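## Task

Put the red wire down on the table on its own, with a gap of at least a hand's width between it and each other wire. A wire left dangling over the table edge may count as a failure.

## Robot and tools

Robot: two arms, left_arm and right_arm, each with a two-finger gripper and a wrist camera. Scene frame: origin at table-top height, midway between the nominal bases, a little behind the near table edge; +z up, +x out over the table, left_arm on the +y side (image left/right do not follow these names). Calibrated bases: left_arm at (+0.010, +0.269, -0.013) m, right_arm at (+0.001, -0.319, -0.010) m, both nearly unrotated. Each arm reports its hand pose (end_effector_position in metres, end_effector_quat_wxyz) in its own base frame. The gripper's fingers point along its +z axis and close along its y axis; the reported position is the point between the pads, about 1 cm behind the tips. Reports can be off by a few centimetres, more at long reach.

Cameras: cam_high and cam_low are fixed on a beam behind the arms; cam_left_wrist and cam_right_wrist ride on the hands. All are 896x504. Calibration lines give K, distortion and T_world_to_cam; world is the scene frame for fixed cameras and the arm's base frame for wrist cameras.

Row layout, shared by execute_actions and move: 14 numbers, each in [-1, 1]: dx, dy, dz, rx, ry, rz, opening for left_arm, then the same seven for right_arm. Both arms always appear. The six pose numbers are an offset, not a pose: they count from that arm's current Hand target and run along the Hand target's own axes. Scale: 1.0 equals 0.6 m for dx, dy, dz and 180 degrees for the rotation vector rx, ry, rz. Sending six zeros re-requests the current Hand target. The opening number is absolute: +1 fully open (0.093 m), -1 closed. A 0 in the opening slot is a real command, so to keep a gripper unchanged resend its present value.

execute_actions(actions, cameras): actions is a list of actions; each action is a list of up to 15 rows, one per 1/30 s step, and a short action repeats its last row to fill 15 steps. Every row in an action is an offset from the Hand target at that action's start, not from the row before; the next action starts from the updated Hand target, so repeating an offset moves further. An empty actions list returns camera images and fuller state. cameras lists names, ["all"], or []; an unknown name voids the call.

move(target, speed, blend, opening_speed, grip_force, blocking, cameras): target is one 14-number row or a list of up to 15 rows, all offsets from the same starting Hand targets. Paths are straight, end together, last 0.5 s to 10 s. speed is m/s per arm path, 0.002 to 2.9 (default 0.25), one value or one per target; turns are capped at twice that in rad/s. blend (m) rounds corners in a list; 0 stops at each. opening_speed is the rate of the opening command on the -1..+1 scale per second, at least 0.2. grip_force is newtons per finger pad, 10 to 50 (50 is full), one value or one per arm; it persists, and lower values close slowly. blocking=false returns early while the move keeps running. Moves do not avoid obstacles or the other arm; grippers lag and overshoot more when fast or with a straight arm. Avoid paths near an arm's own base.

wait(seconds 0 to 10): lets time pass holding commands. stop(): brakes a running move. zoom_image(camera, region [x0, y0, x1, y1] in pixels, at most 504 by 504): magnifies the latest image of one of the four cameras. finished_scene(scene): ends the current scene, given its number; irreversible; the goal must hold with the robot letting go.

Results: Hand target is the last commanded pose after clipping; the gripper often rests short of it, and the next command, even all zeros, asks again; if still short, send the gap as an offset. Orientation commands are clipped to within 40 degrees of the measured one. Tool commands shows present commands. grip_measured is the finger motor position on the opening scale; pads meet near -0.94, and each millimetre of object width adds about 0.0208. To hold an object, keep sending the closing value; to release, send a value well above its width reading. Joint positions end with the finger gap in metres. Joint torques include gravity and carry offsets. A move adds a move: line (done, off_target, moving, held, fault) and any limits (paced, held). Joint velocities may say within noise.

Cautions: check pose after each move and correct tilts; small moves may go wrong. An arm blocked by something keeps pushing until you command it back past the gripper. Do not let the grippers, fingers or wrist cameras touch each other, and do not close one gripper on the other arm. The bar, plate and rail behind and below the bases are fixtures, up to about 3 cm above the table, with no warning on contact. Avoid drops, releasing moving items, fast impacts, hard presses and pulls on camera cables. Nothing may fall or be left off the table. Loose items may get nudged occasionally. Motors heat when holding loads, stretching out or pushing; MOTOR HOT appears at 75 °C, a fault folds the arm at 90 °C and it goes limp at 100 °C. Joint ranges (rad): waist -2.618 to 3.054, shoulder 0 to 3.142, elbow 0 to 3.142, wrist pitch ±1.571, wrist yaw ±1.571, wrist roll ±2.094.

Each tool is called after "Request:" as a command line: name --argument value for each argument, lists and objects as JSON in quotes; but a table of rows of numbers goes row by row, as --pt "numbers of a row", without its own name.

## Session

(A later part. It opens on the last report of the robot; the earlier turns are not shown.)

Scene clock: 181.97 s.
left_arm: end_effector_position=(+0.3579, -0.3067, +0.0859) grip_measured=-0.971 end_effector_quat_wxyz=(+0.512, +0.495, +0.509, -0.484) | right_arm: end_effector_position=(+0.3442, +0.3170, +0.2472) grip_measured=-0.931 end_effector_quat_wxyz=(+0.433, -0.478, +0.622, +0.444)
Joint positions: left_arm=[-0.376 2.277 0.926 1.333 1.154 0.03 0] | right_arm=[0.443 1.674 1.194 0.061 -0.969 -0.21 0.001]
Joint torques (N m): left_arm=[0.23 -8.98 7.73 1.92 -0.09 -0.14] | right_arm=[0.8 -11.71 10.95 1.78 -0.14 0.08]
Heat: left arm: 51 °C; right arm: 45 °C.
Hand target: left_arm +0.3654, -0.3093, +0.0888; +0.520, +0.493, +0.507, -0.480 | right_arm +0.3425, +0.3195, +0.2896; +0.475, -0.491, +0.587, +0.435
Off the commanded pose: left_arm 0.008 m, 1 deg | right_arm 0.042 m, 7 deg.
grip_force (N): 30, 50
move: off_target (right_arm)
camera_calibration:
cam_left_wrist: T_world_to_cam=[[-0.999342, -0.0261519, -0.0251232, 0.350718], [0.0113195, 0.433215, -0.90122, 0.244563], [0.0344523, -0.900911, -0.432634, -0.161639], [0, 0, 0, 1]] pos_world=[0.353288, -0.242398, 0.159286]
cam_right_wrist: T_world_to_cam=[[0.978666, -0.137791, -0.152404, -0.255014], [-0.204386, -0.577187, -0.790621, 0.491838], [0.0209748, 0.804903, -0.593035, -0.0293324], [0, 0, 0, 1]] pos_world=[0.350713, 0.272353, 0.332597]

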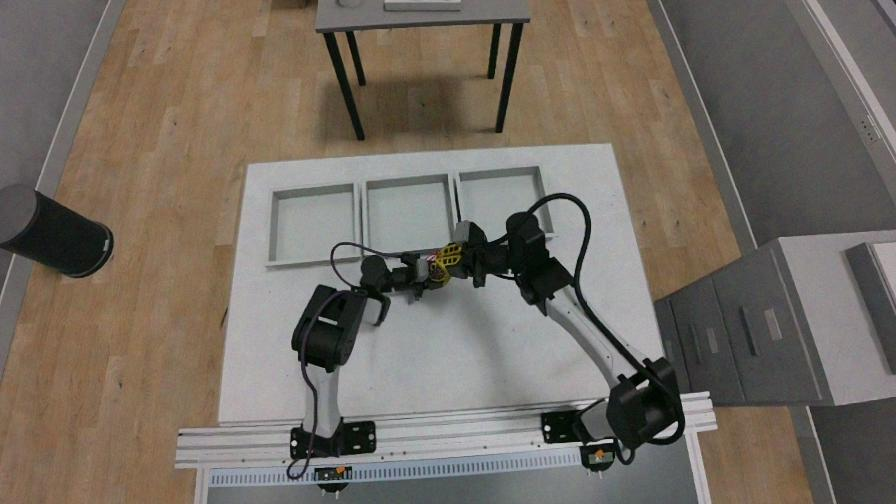

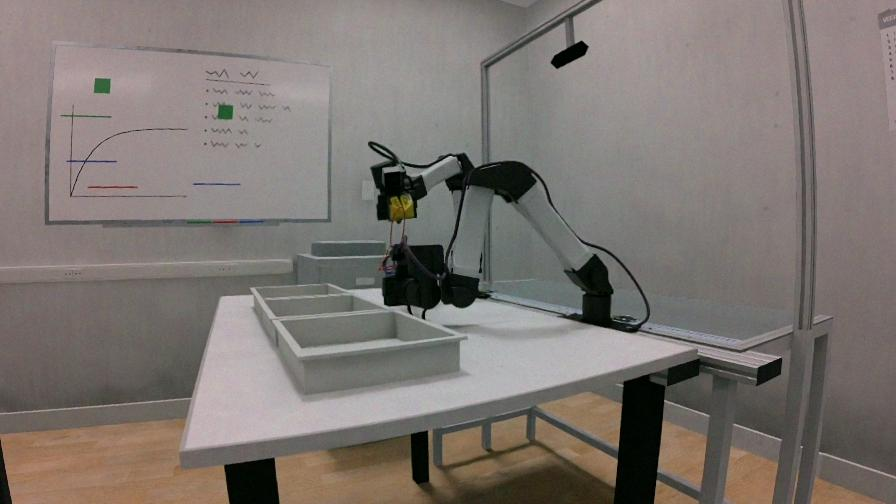

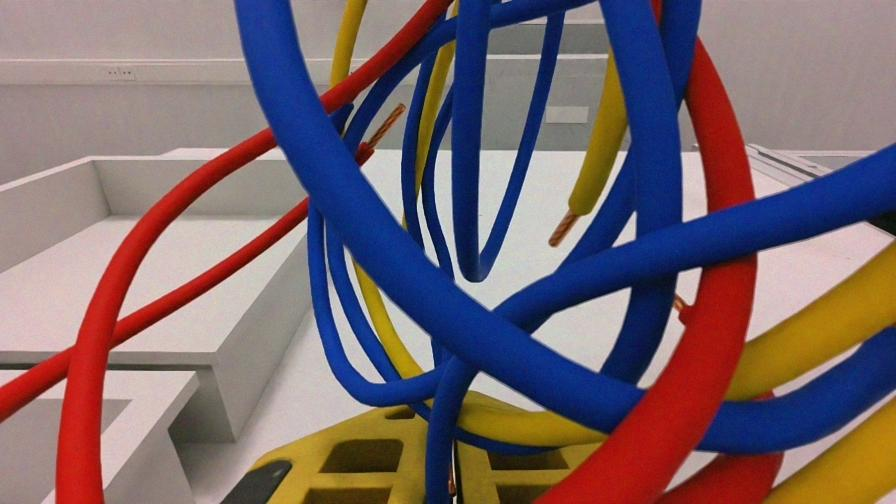

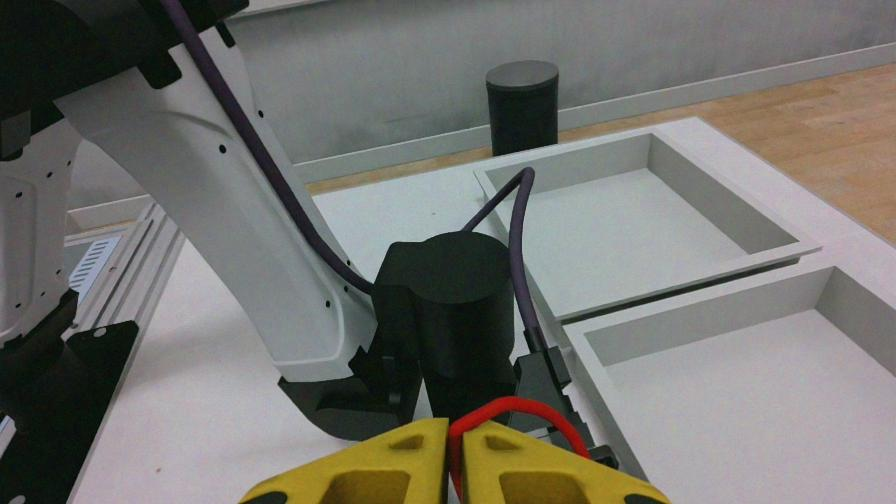

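Request:
move --target '[0,0,0,0,0,0,-1,0.09,0,0,0,0,0,-0.936209]' --speed 0.1 --cameras '["cam_left_wrist","cam_low"]'

Request:
zoom_image --camera "cam_low" --region '[360, 200, 430, 310]'

Request:
zoom_image --camera "cam_left_wrist" --region '[200, 0, 700, 504]'

Scene clock: 191.03 s.
left_arm: end_effector_position=(+0.3579, -0.3067, +0.0858) grip_measured=-0.971 end_effector_quat_wxyz=(+0.511, +0.495, +0.509, -0.485) | right_arm: end_effector_position=(+0.3383, +0.3142, +0.2257) grip_measured=-0.931 end_effector_quat_wxyz=(+0.457, -0.487, +0.603, +0.437)
Joint positions: left_arm=[-0.376 2.277 0.926 1.332 1.154 0.03 0] | right_arm=[0.443 1.671 1.064 0.247 -0.969 -0.218 0.001]
Joint torques (N m): left_arm=[0.02 -8.99 7.82 1.89 -0.04 -0.1] | right_arm=[-0.76 -8.35 6.65 1.91 -0.3 0.04]
Heat: left arm: 50 °C; right arm: 45 °C.
Hand target: left_arm +0.3654, -0.3093, +0.0888; +0.520, +0.493, +0.506, -0.480 | right_arm +0.3390, +0.3106, +0.2364; +0.475, -0.491, +0.587, +0.435
Off the commanded pose: left_arm 0.008 m, 1 deg | right_arm 0.011 m, 3 deg.
grip_force (N): 30, 50
move: off_target (right_arm)
camera_calibration:
cam_left_wrist: T_world_to_cam=[[-0.999364, -0.0260934, -0.0243235, 0.350711], [0.0106141, 0.433468, -0.901106, 0.244765], [0.0340564, -0.900791, -0.432915, -0.161472], [0, 0, 0, 1]] pos_world=[0.353389, -0.242399, 0.159186]
Images, in order (width x height): cam_low 896x504, cam_left_wrist 896x504.

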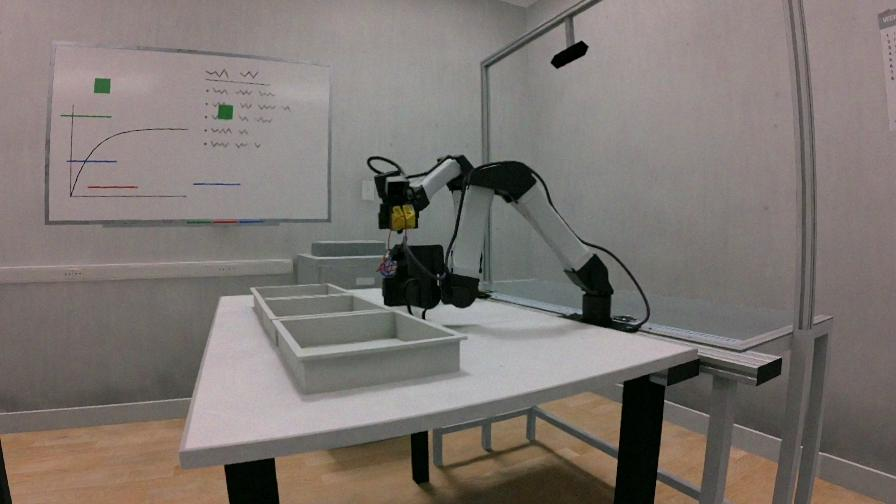

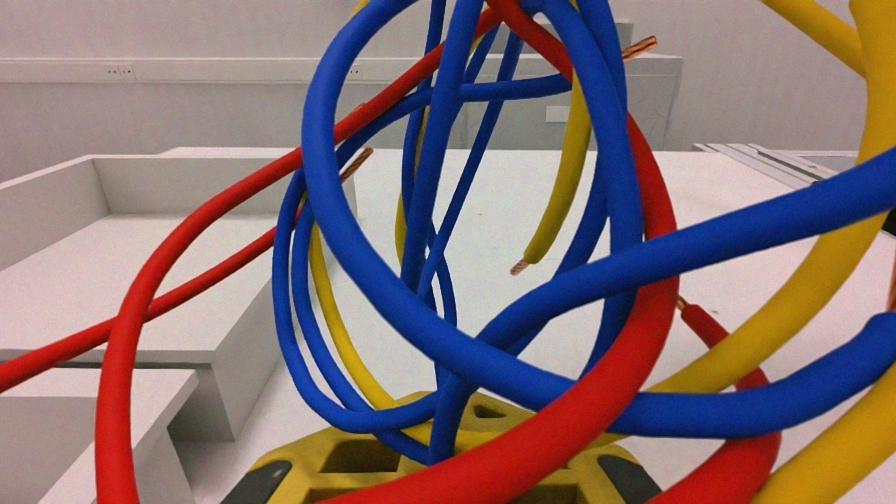

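Scaled by 4.582 from the camera's 896x504 image, which has a finer 1280x720 frame.

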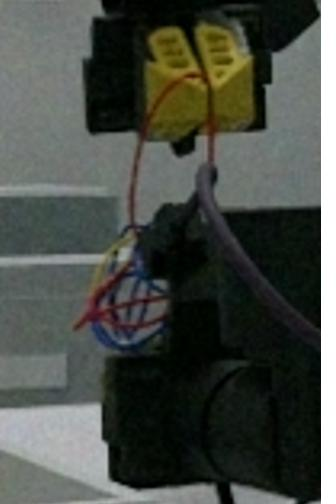

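Scaled by 1.000.

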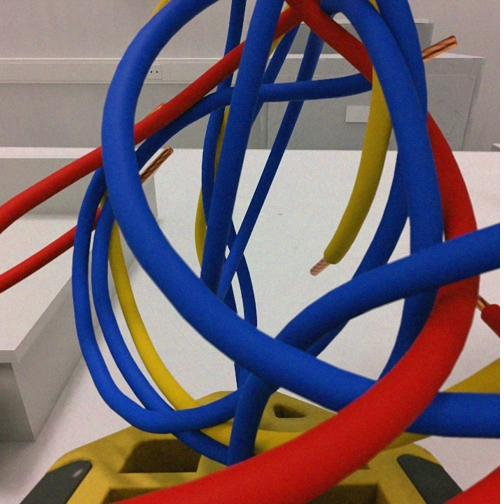

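Request:
move --target '[0,0,-0.1,0,0,0,-1,0,0,0,0,0,0,-0.936209]' --speed 0.05 --cameras '["all"]'

Request:
zoom_image --camera "cam_low" --region '[360, 200, 430, 310]'

Request:
zoom_image --camera "cam_high" --region '[370, 200, 510, 300]'

Scene clock: 204.63 s.
left_arm: end_effector_position=(+0.3650, -0.2516, +0.0785) grip_measured=-0.971 end_effector_quat_wxyz=(+0.511, +0.487, +0.517, -0.484) | right_arm: end_effector_position=(+0.3384, +0.3142, +0.2260) grip_measured=-0.931 end_effector_quat_wxyz=(+0.458, -0.487, +0.602, +0.437)
Joint positions: left_arm=[-0.231 2.277 0.872 1.371 1.282 0.03 0] | right_arm=[0.443 1.671 1.064 0.248 -0.969 -0.218 0.001]
Joint torques (N m): left_arm=[0.66 -12.16 3.41 2.01 0.19 -0.1] | right_arm=[-0.69 -8.77 6.57 1.97 -0.3 0.06]
Heat: left arm: 51 °C; right arm: 45 °C.
Hand target: left_arm +0.3623, -0.2494, +0.0888; +0.520, +0.493, +0.507, -0.480 | right_arm +0.3390, +0.3106, +0.2364; +0.475, -0.491, +0.587, +0.435
Off the commanded pose: left_arm 0.011 m, 2 deg | right_arm 0.011 m, 3 deg.
grip_force (N): 30, 50
move: off_target (left_arm, right_arm)
camera_calibration:
cam_left_wrist: T_world_to_cam=[[-0.999025, -0.04331, -0.00857466, 0.353298], [-0.0111204, 0.43479, -0.900463, 0.222482], [0.0427272, -0.89949, -0.434848, -0.11792], [0, 0, 0, 1]] pos_world=[0.360466, -0.1875, 0.152089]
cam_right_wrist: T_world_to_cam=[[0.986545, -0.133129, -0.0948942, -0.270103], [-0.153715, -0.55766, -0.815713, 0.454663], [0.0556765, 0.819324, -0.57062, -0.0609064], [0, 0, 0, 1]] pos_world=[0.339749, 0.267491, 0.310489]

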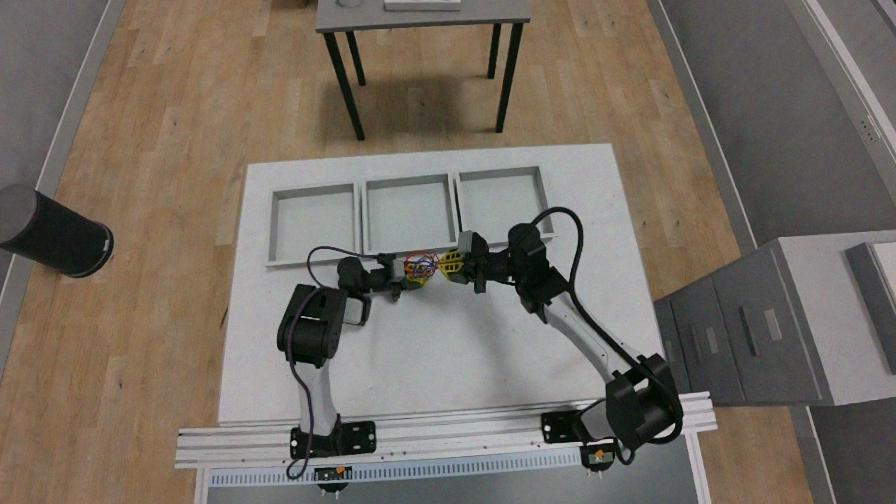

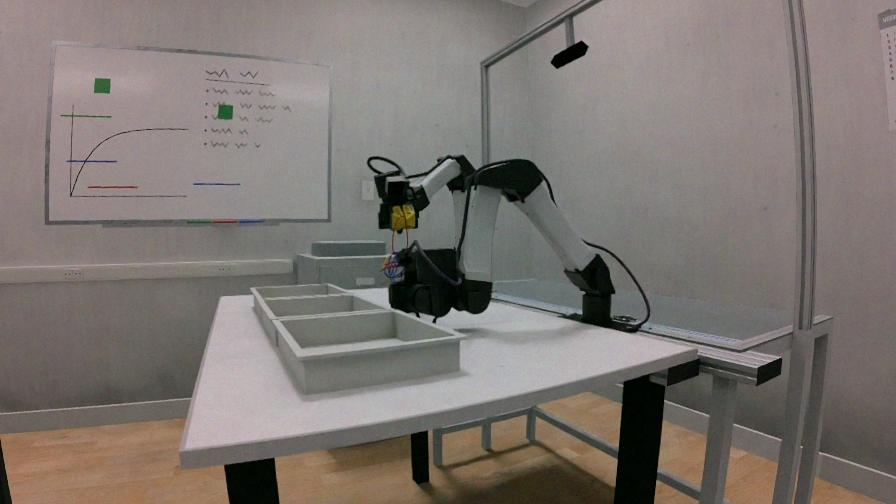

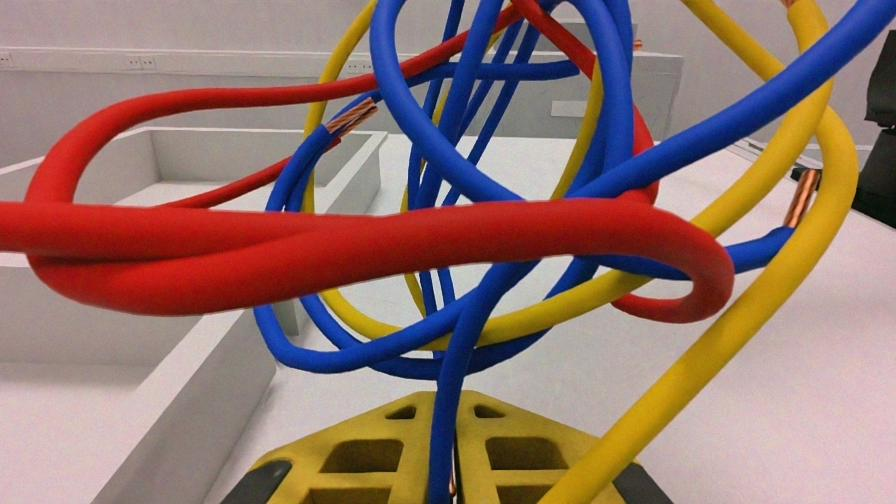

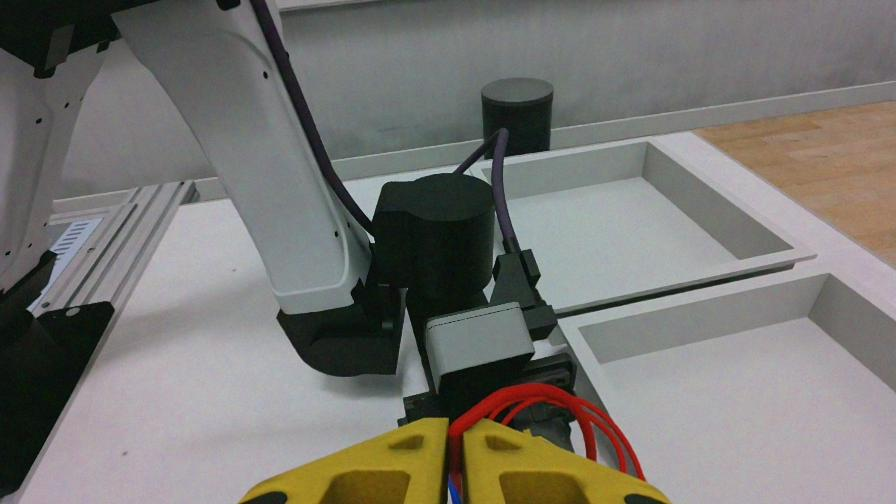

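Scaled by 4.582 from the camera's 896x504 image, which has a finer 1280x720 frame.

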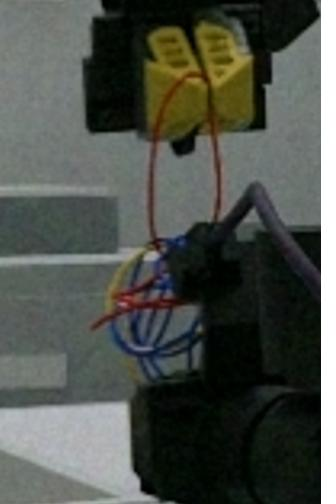

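Scaled by 3.600 from the camera's 896x504 image, which has a finer 1280x720 frame.

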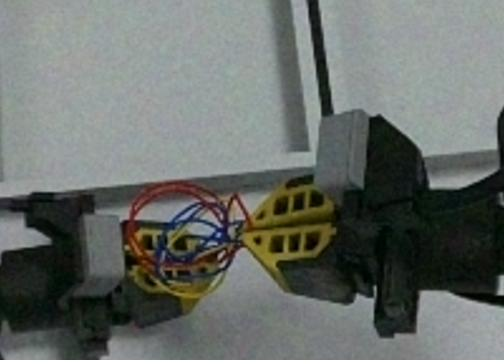

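Request:
move --target '[0,0,0,0,0,0,-1,-0.05,0,-0.2,0,0,0,-0.936209]' --speed 0.05 --cameras '["all"]'

Request:
zoom_image --camera "cam_low" --region '[360, 200, 430, 310]'

Request:
zoom_image --camera "cam_high" --region '[370, 200, 510, 300]'

Scene clock: 214.37 s.
left_arm: end_effector_position=(+0.3640, -0.2516, +0.0797) grip_measured=-0.971 end_effector_quat_wxyz=(+0.513, +0.490, +0.513, -0.483) | right_arm: end_effector_position=(+0.3255, +0.2019, +0.2600) grip_measured=-0.931 end_effector_quat_wxyz=(+0.446, -0.475, +0.612, +0.448)
Joint positions: left_arm=[-0.231 2.277 0.872 1.382 1.288 0.03 0] | right_arm=[0.124 1.499 1.117 -0.314 -1.252 -0.543 0.001]
Joint torques (N m): left_arm=[0.64 -11.95 3.54 1.91 0.12 -0.1] | right_arm=[-0.85 -8.44 10.06 1.36 -0.59 -0.04]
Heat: left arm: 51 °C; right arm: 45 °C.
Hand target: left_arm +0.3622, -0.2494, +0.0887; +0.520, +0.493, +0.506, -0.480 | right_arm +0.3253, +0.1984, +0.2865; +0.475, -0.491, +0.587, +0.435
Off the commanded pose: left_arm 0.009 m, 1 deg | right_arm 0.027 m, 5 deg.
grip_force (N): 30, 50
move: off_target (right_arm)
camera_calibration:
cam_left_wrist: T_world_to_cam=[[-0.999137, -0.0372437, -0.0183912, 0.354597], [0.000473978, 0.432513, -0.901627, 0.218861], [0.0415344, -0.900858, -0.432123, -0.11749], [0, 0, 0, 1]] pos_world=[0.359067, -0.187296, 0.153083]
cam_right_wrist: T_world_to_cam=[[0.980899, -0.137037, -0.138047, -0.255213], [-0.191427, -0.554124, -0.810125, 0.427909], [0.0345221, 0.821077, -0.569773, 0.0575657], [0, 0, 0, 1]] pos_world=[0.330265, 0.154875, 0.344228]

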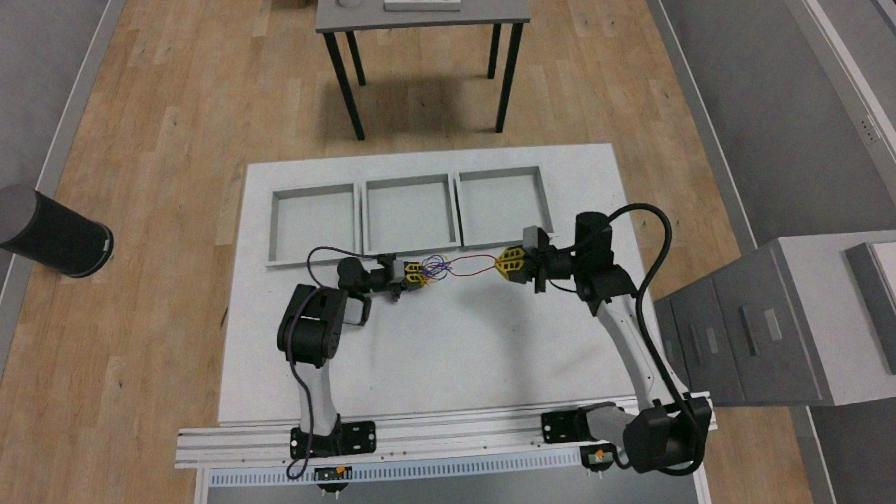

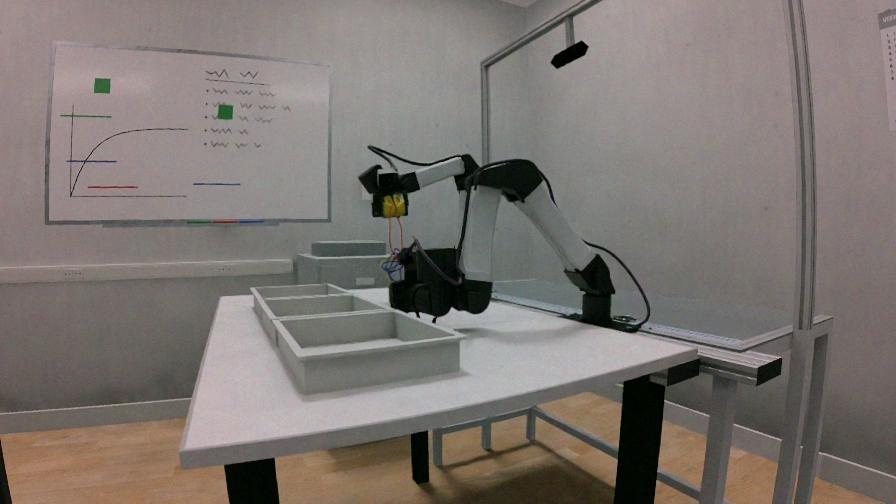

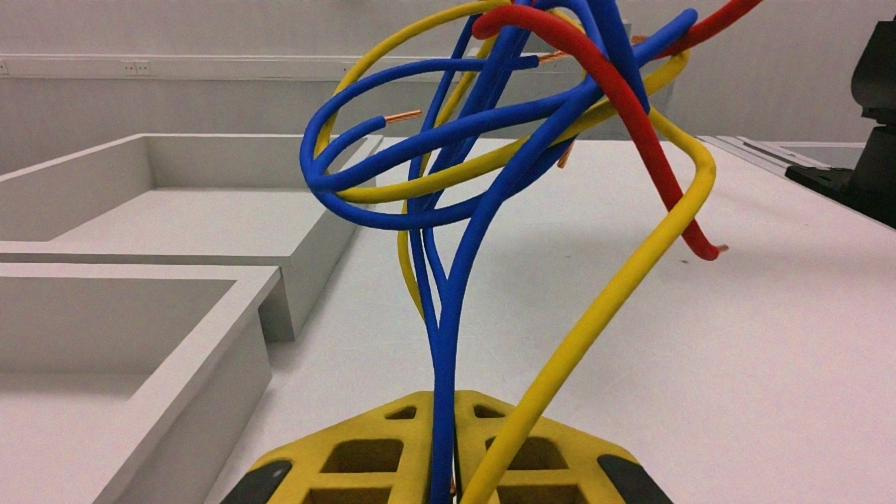

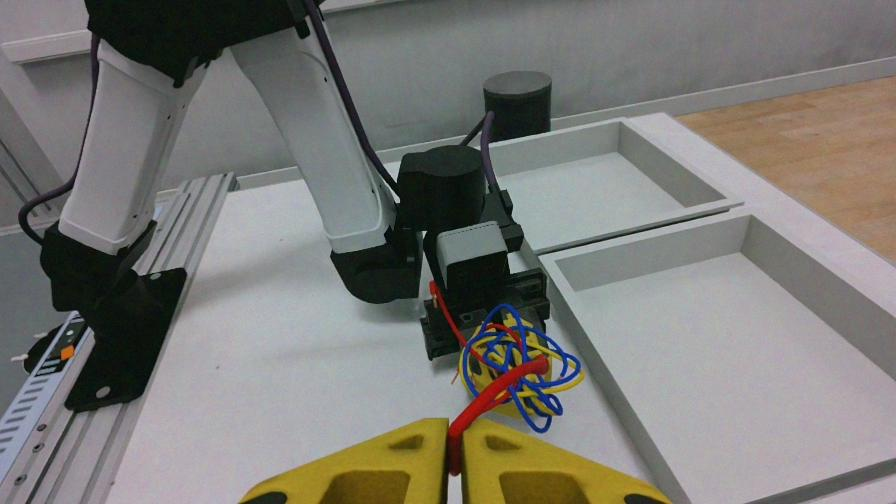

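Scaled by 4.582 from the camera's 896x504 image, which has a finer 1280x720 frame.

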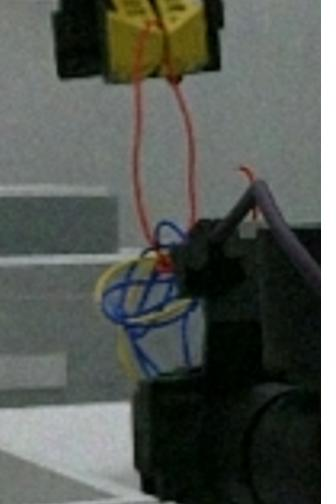

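Scaled by 3.600 from the camera's 896x504 image, which has a finer 1280x720 frame.

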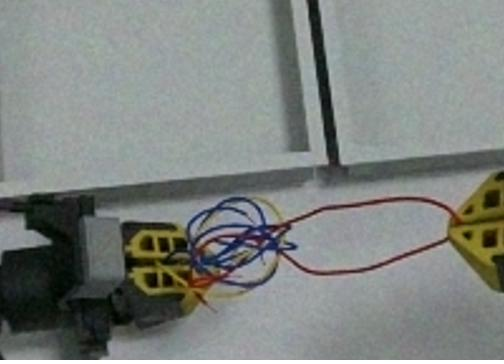

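Request:
move --target '[0,0,0,0,0,0,-1,0,0,-0.2,0,0,0,-0.936209]' --speed 0.05 --cameras '["all"]'

Request:
zoom_image --camera "cam_high" --region '[400, 200, 600, 300]'

Scene clock: 221.40 s.
left_arm: end_effector_position=(+0.3633, -0.2517, +0.0803) grip_measured=-0.971 end_effector_quat_wxyz=(+0.513, +0.492, +0.510, -0.484) | right_arm: end_effector_position=(+0.3117, +0.0844, +0.2951) grip_measured=-0.931 end_effector_quat_wxyz=(+0.487, -0.453, +0.625, +0.408)
Joint positions: left_arm=[-0.231 2.277 0.872 1.386 1.292 0.03 0] | right_arm=[-0.273 1.649 1.504 -1.559 -1.375 -1.636 0.001]
Joint torques (N m): left_arm=[0.53 -12.01 3.48 1.85 0.09 -0.18] | right_arm=[-1.02 -8.05 7.41 0.07 -0.81 -0.05]
Heat: left arm: 50 °C; right arm: 45 °C.
Hand target: left_arm +0.3623, -0.2494, +0.0888; +0.520, +0.493, +0.506, -0.480 | right_arm +0.3097, +0.0812, +0.3070; +0.475, -0.491, +0.587, +0.435
Off the commanded pose: left_arm 0.009 m, 1 deg | right_arm 0.012 m, 7 deg.
joint sent to its limit (right arm) — joint 4 (wrist pitch), lower limit. The joint targets are off in orientation, not in position.
grip_force (N): 30, 50
move: off_target (right_arm)
camera_calibration:
cam_left_wrist: T_world_to_cam=[[-0.999192, -0.0330638, -0.0228604, 0.3554], [0.00636284, 0.431442, -0.902118, 0.217073], [0.0396904, -0.901535, -0.430883, -0.116901], [0, 0, 0, 1]] pos_world=[0.358372, -0.187294, 0.153579]
cam_right_wrist: T_world_to_cam=[[0.965877, -0.245647, -0.0820919, -0.255689], [-0.205438, -0.533611, -0.820399, 0.394259], [0.157724, 0.809269, -0.565868, 0.135981], [0, 0, 0, 1]] pos_world=[0.306512, 0.0375259, 0.379407]

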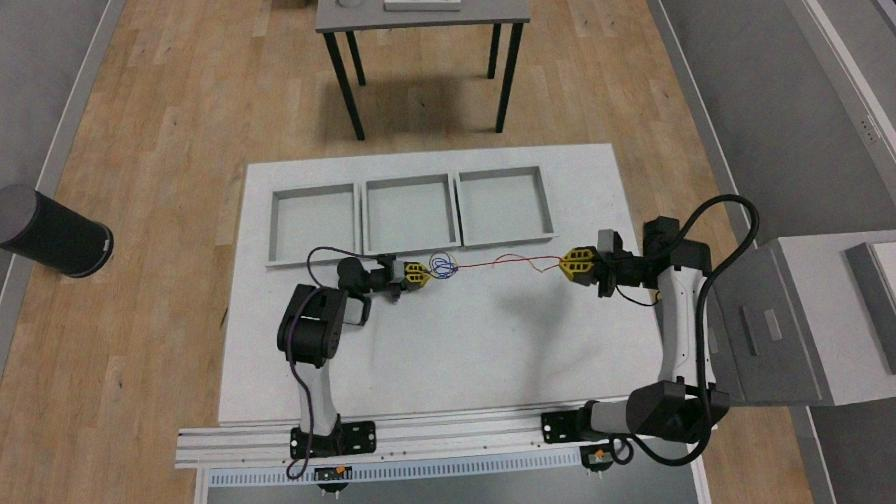

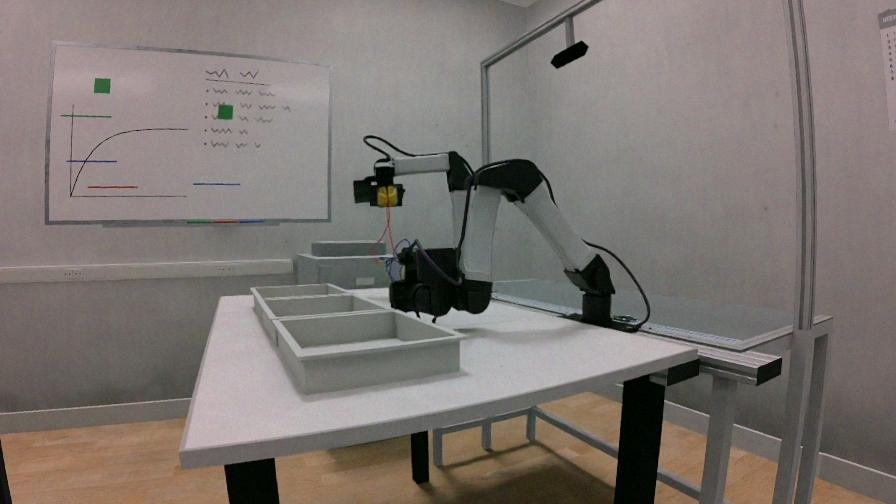

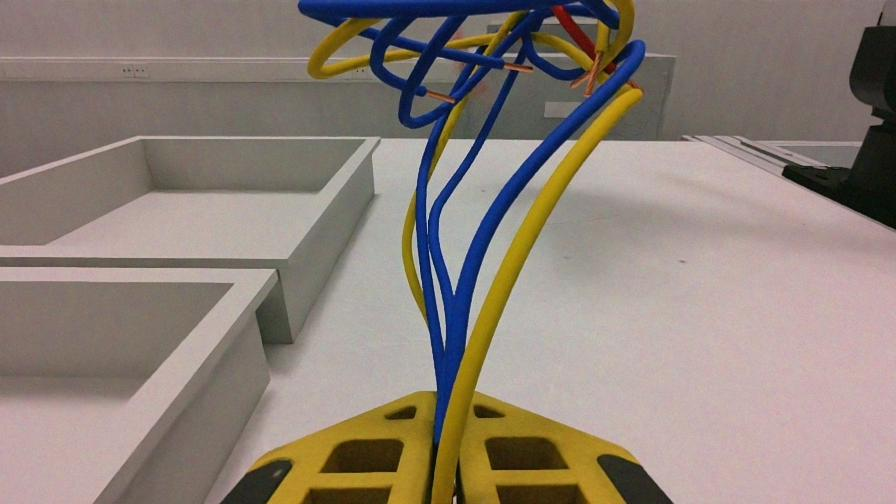

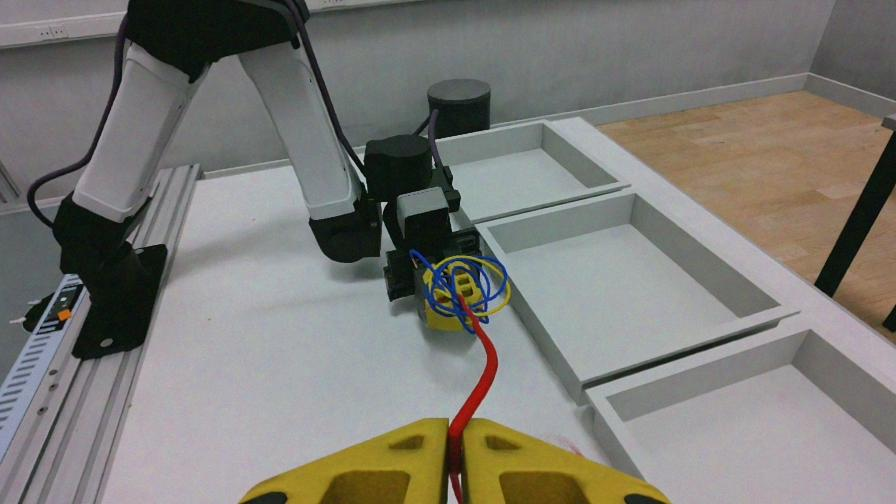

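Scaled by 2.520 from the camera's 896x504 image, which has a finer 1280x720 frame.

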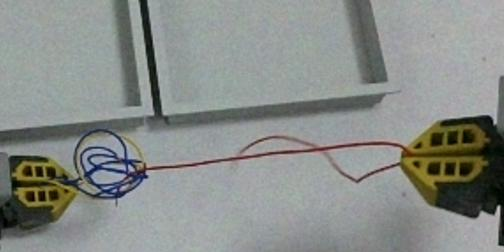

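Request:
move --target '[0,0,-0.16,0,0,0,-1,0,0,0,0,0,0,-0.936209]' --speed 0.06 --cameras '["all"]'

Request:
zoom_image --camera "cam_high" --region '[360, 200, 600, 300]'

Scene clock: 228.70 s.
left_arm: end_effector_position=(+0.3604, -0.1544, +0.0765) grip_measured=-0.971 end_effector_quat_wxyz=(+0.506, +0.475, +0.524, -0.493) | right_arm: end_effector_position=(+0.3117, +0.0844, +0.2951) grip_measured=-0.931 end_effector_quat_wxyz=(+0.487, -0.453, +0.625, +0.408)
Joint positions: left_arm=[0.039 2.258 0.807 1.386 1.547 0.03 0] | right_arm=[-0.273 1.649 1.504 -1.559 -1.375 -1.637 0.001]
Joint torques (N m): left_arm=[0.4 -12.22 3.29 1.78 0.23 0.13] | right_arm=[-0.77 -7.75 7.47 0.05 -0.66 -0.07]
Heat: left arm: 51 °C; right arm: 46 °C.
Hand target: left_arm +0.3571, -0.1536, +0.0885; +0.520, +0.493, +0.507, -0.480 | right_arm +0.3097, +0.0812, +0.3070; +0.475, -0.491, +0.587, +0.435
Off the commanded pose: left_arm 0.013 m, 4 deg | right_arm 0.013 m, 7 deg.
joint sent to its limit (right arm) — joint 4 (wrist pitch), lower limit. The joint targets are off in orientation, not in position.
grip_force (N): 30, 50
move: off_target (left_arm, right_arm)
camera_calibration:
cam_left_wrist: T_world_to_cam=[[-0.998565, -0.048048, 0.0236574, 0.349549], [-0.0418926, 0.425556, -0.903962, 0.18831], [0.033366, -0.903655, -0.426959, -0.029039], [0, 0, 0, 1]] pos_world=[0.357905, -0.0895826, 0.149557]
cam_right_wrist: T_world_to_cam=[[0.965962, -0.245424, -0.0817574, -0.255753], [-0.205041, -0.533712, -0.820432, 0.394134], [0.157719, 0.80927, -0.565868, 0.135999], [0, 0, 0, 1]] pos_world=[0.306411, 0.0375264, 0.379408]

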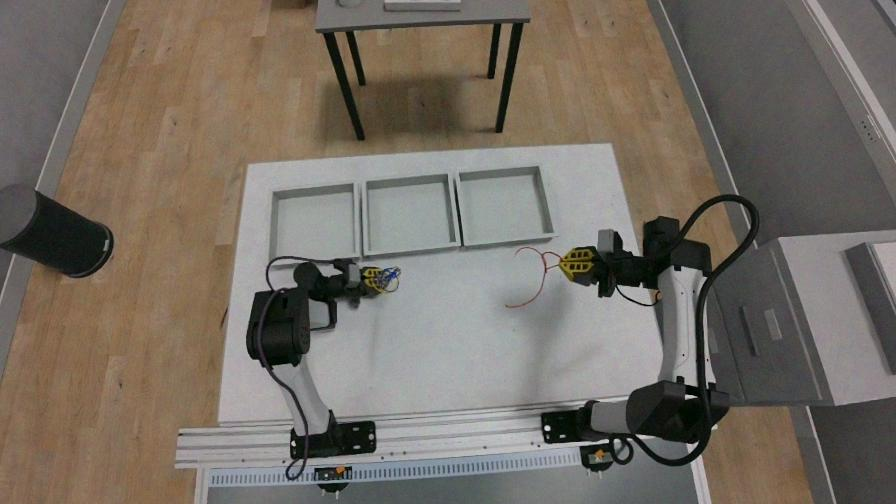

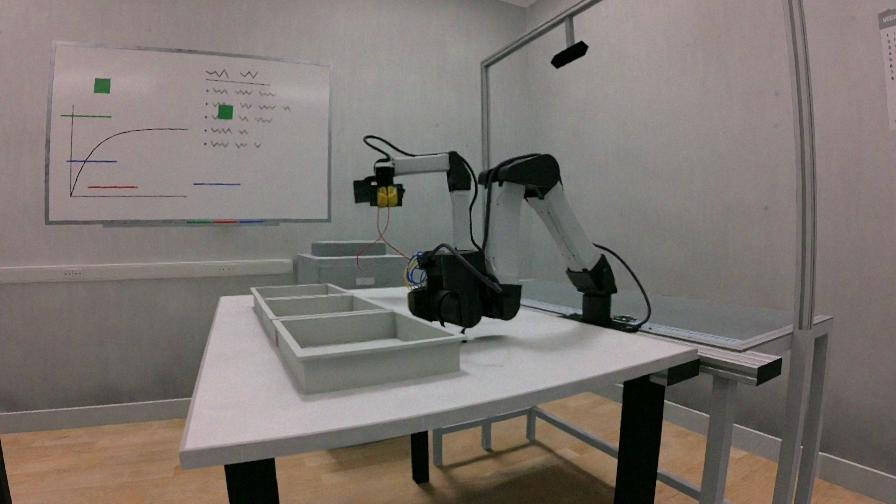

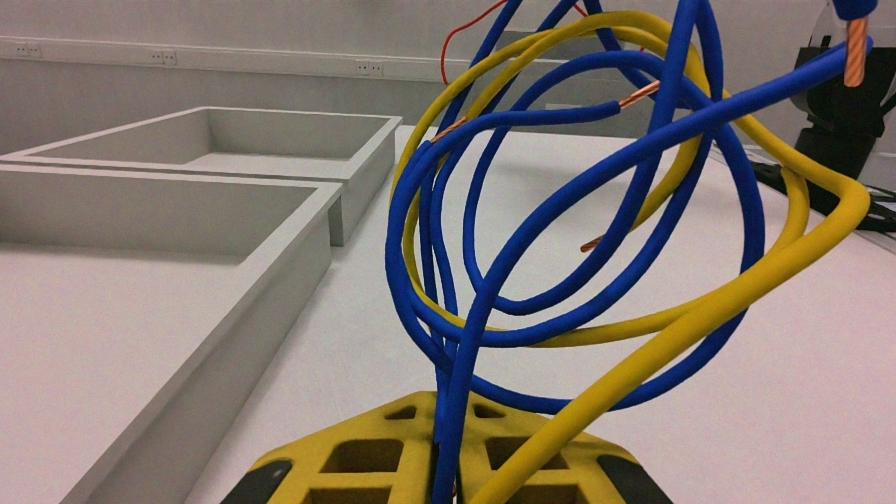

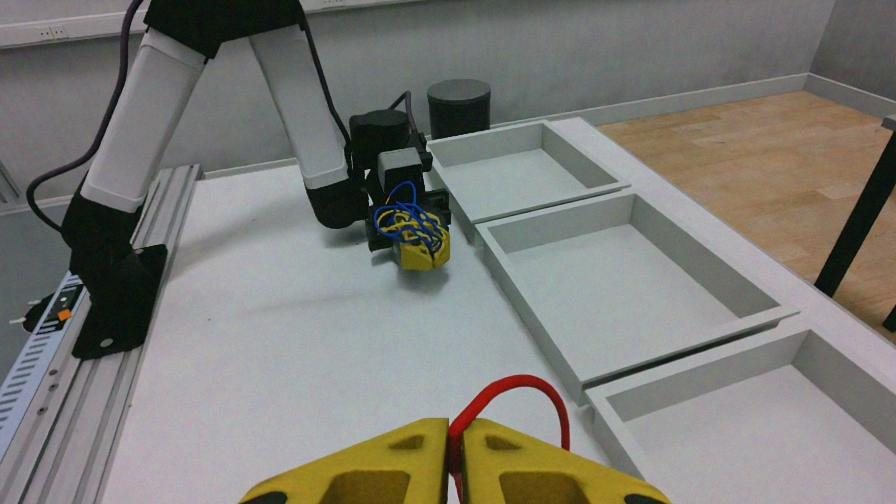

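Scaled by 2.100 from the camera's 896x504 image, which has a finer 1280x720 frame.

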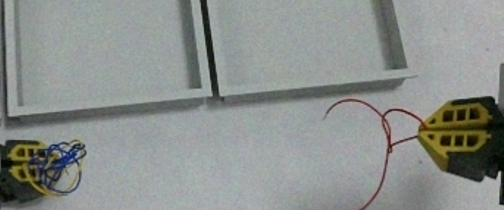

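Request:
move --target '[0.035,0,0,0,0.14,0,-1,0.4187,-0.0055,0.1733,0,0.25,0,-0.936209]' --speed 0.12 --cameras '["all"]'

Request:
zoom_image --camera "cam_high" --region '[360, 200, 600, 300]'

Request:
zoom_image --camera "cam_low" --region '[300, 180, 540, 340]'

Scene clock: 247.10 s.
left_arm: end_effector_position=(+0.3501, -0.1512, +0.0634) grip_measured=-0.971 end_effector_quat_wxyz=(+0.388, +0.574, +0.619, -0.368) | right_arm: end_effector_position=(+0.3083, +0.1418, +0.0475) grip_measured=-0.931 end_effector_quat_wxyz=(+0.218, -0.620, +0.721, +0.219)
Joint positions: left_arm=[0.002 1.983 1.121 -0.58 1.126 1.416 0] | right_arm=[0.142 1.757 1.039 -0.699 -0.612 -1.229 0.001]
Joint torques (N m): left_arm=[-0.28 -7.82 9.69 0.59 0.7 0.16] | right_arm=[0.66 -5.9 5.57 0.71 -0.23 0.11]
Heat: left arm: 57 °C; right arm: 46 °C.
Hand target: left_arm +0.3575, -0.1536, +0.0675; +0.397, +0.586, +0.608, -0.361 | right_arm +0.3097, +0.1413, +0.0418; +0.214, -0.620, +0.724, +0.214
Off the commanded pose: left_arm 0.009 m, 2 deg | right_arm 0.006 m, 1 deg.
grip_force (N): 30, 50
move: done
camera_calibration:
cam_left_wrist: T_world_to_cam=[[-0.998685, -0.0508489, 0.00645528, 0.340465], [-0.0433344, 0.770337, -0.636163, 0.210324], [0.0273754, -0.635606, -0.771528, 0.0331028], [0, 0, 0, 1]] pos_world=[0.348226, -0.123667, 0.157142]
cam_right_wrist: T_world_to_cam=[[0.98853, -0.136863, -0.063854, -0.281816], [-0.14753, -0.965536, -0.214418, 0.235743], [-0.0323074, 0.221379, -0.974653, 0.111276], [0, 0, 0, 1]] pos_world=[0.316958, 0.164414, 0.141007]

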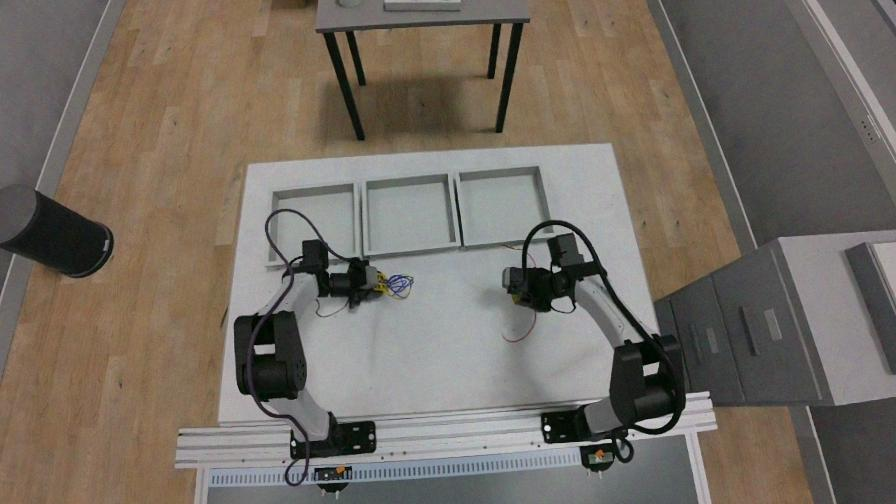

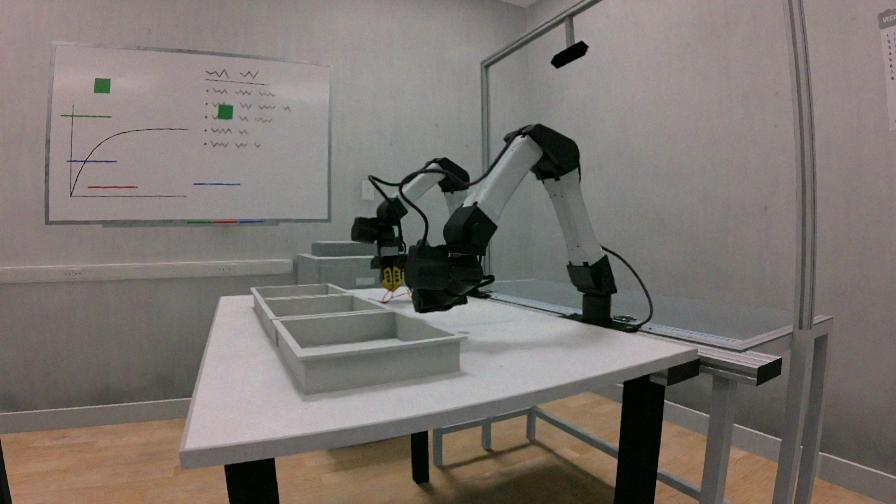

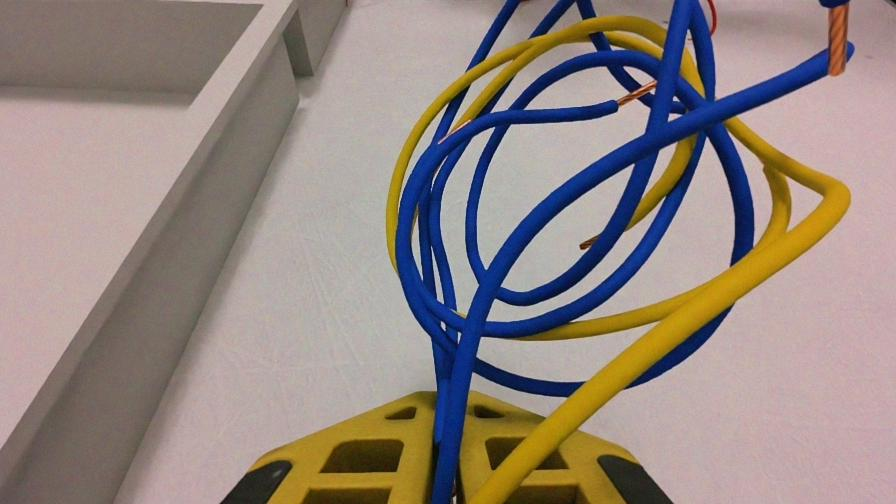

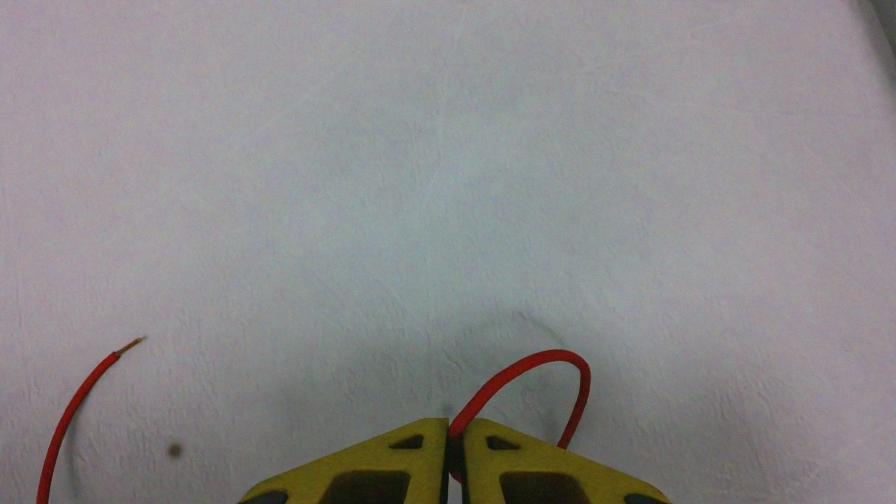

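Scaled by 2.100 from the camera's 896x504 image, which has a finer 1280x720 frame.

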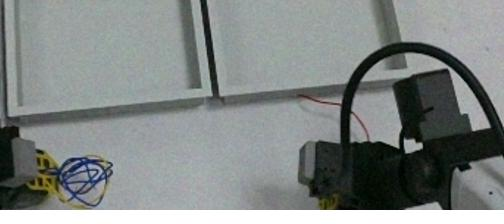

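Scaled by 2.100 from the camera's 896x504 image, which has a finer 1280x720 frame.

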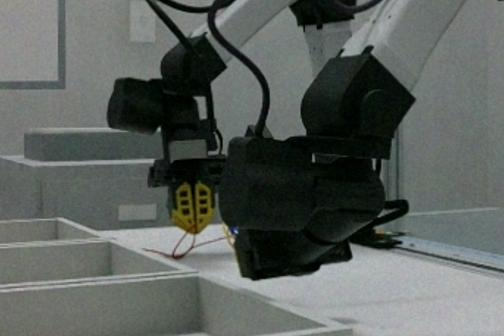

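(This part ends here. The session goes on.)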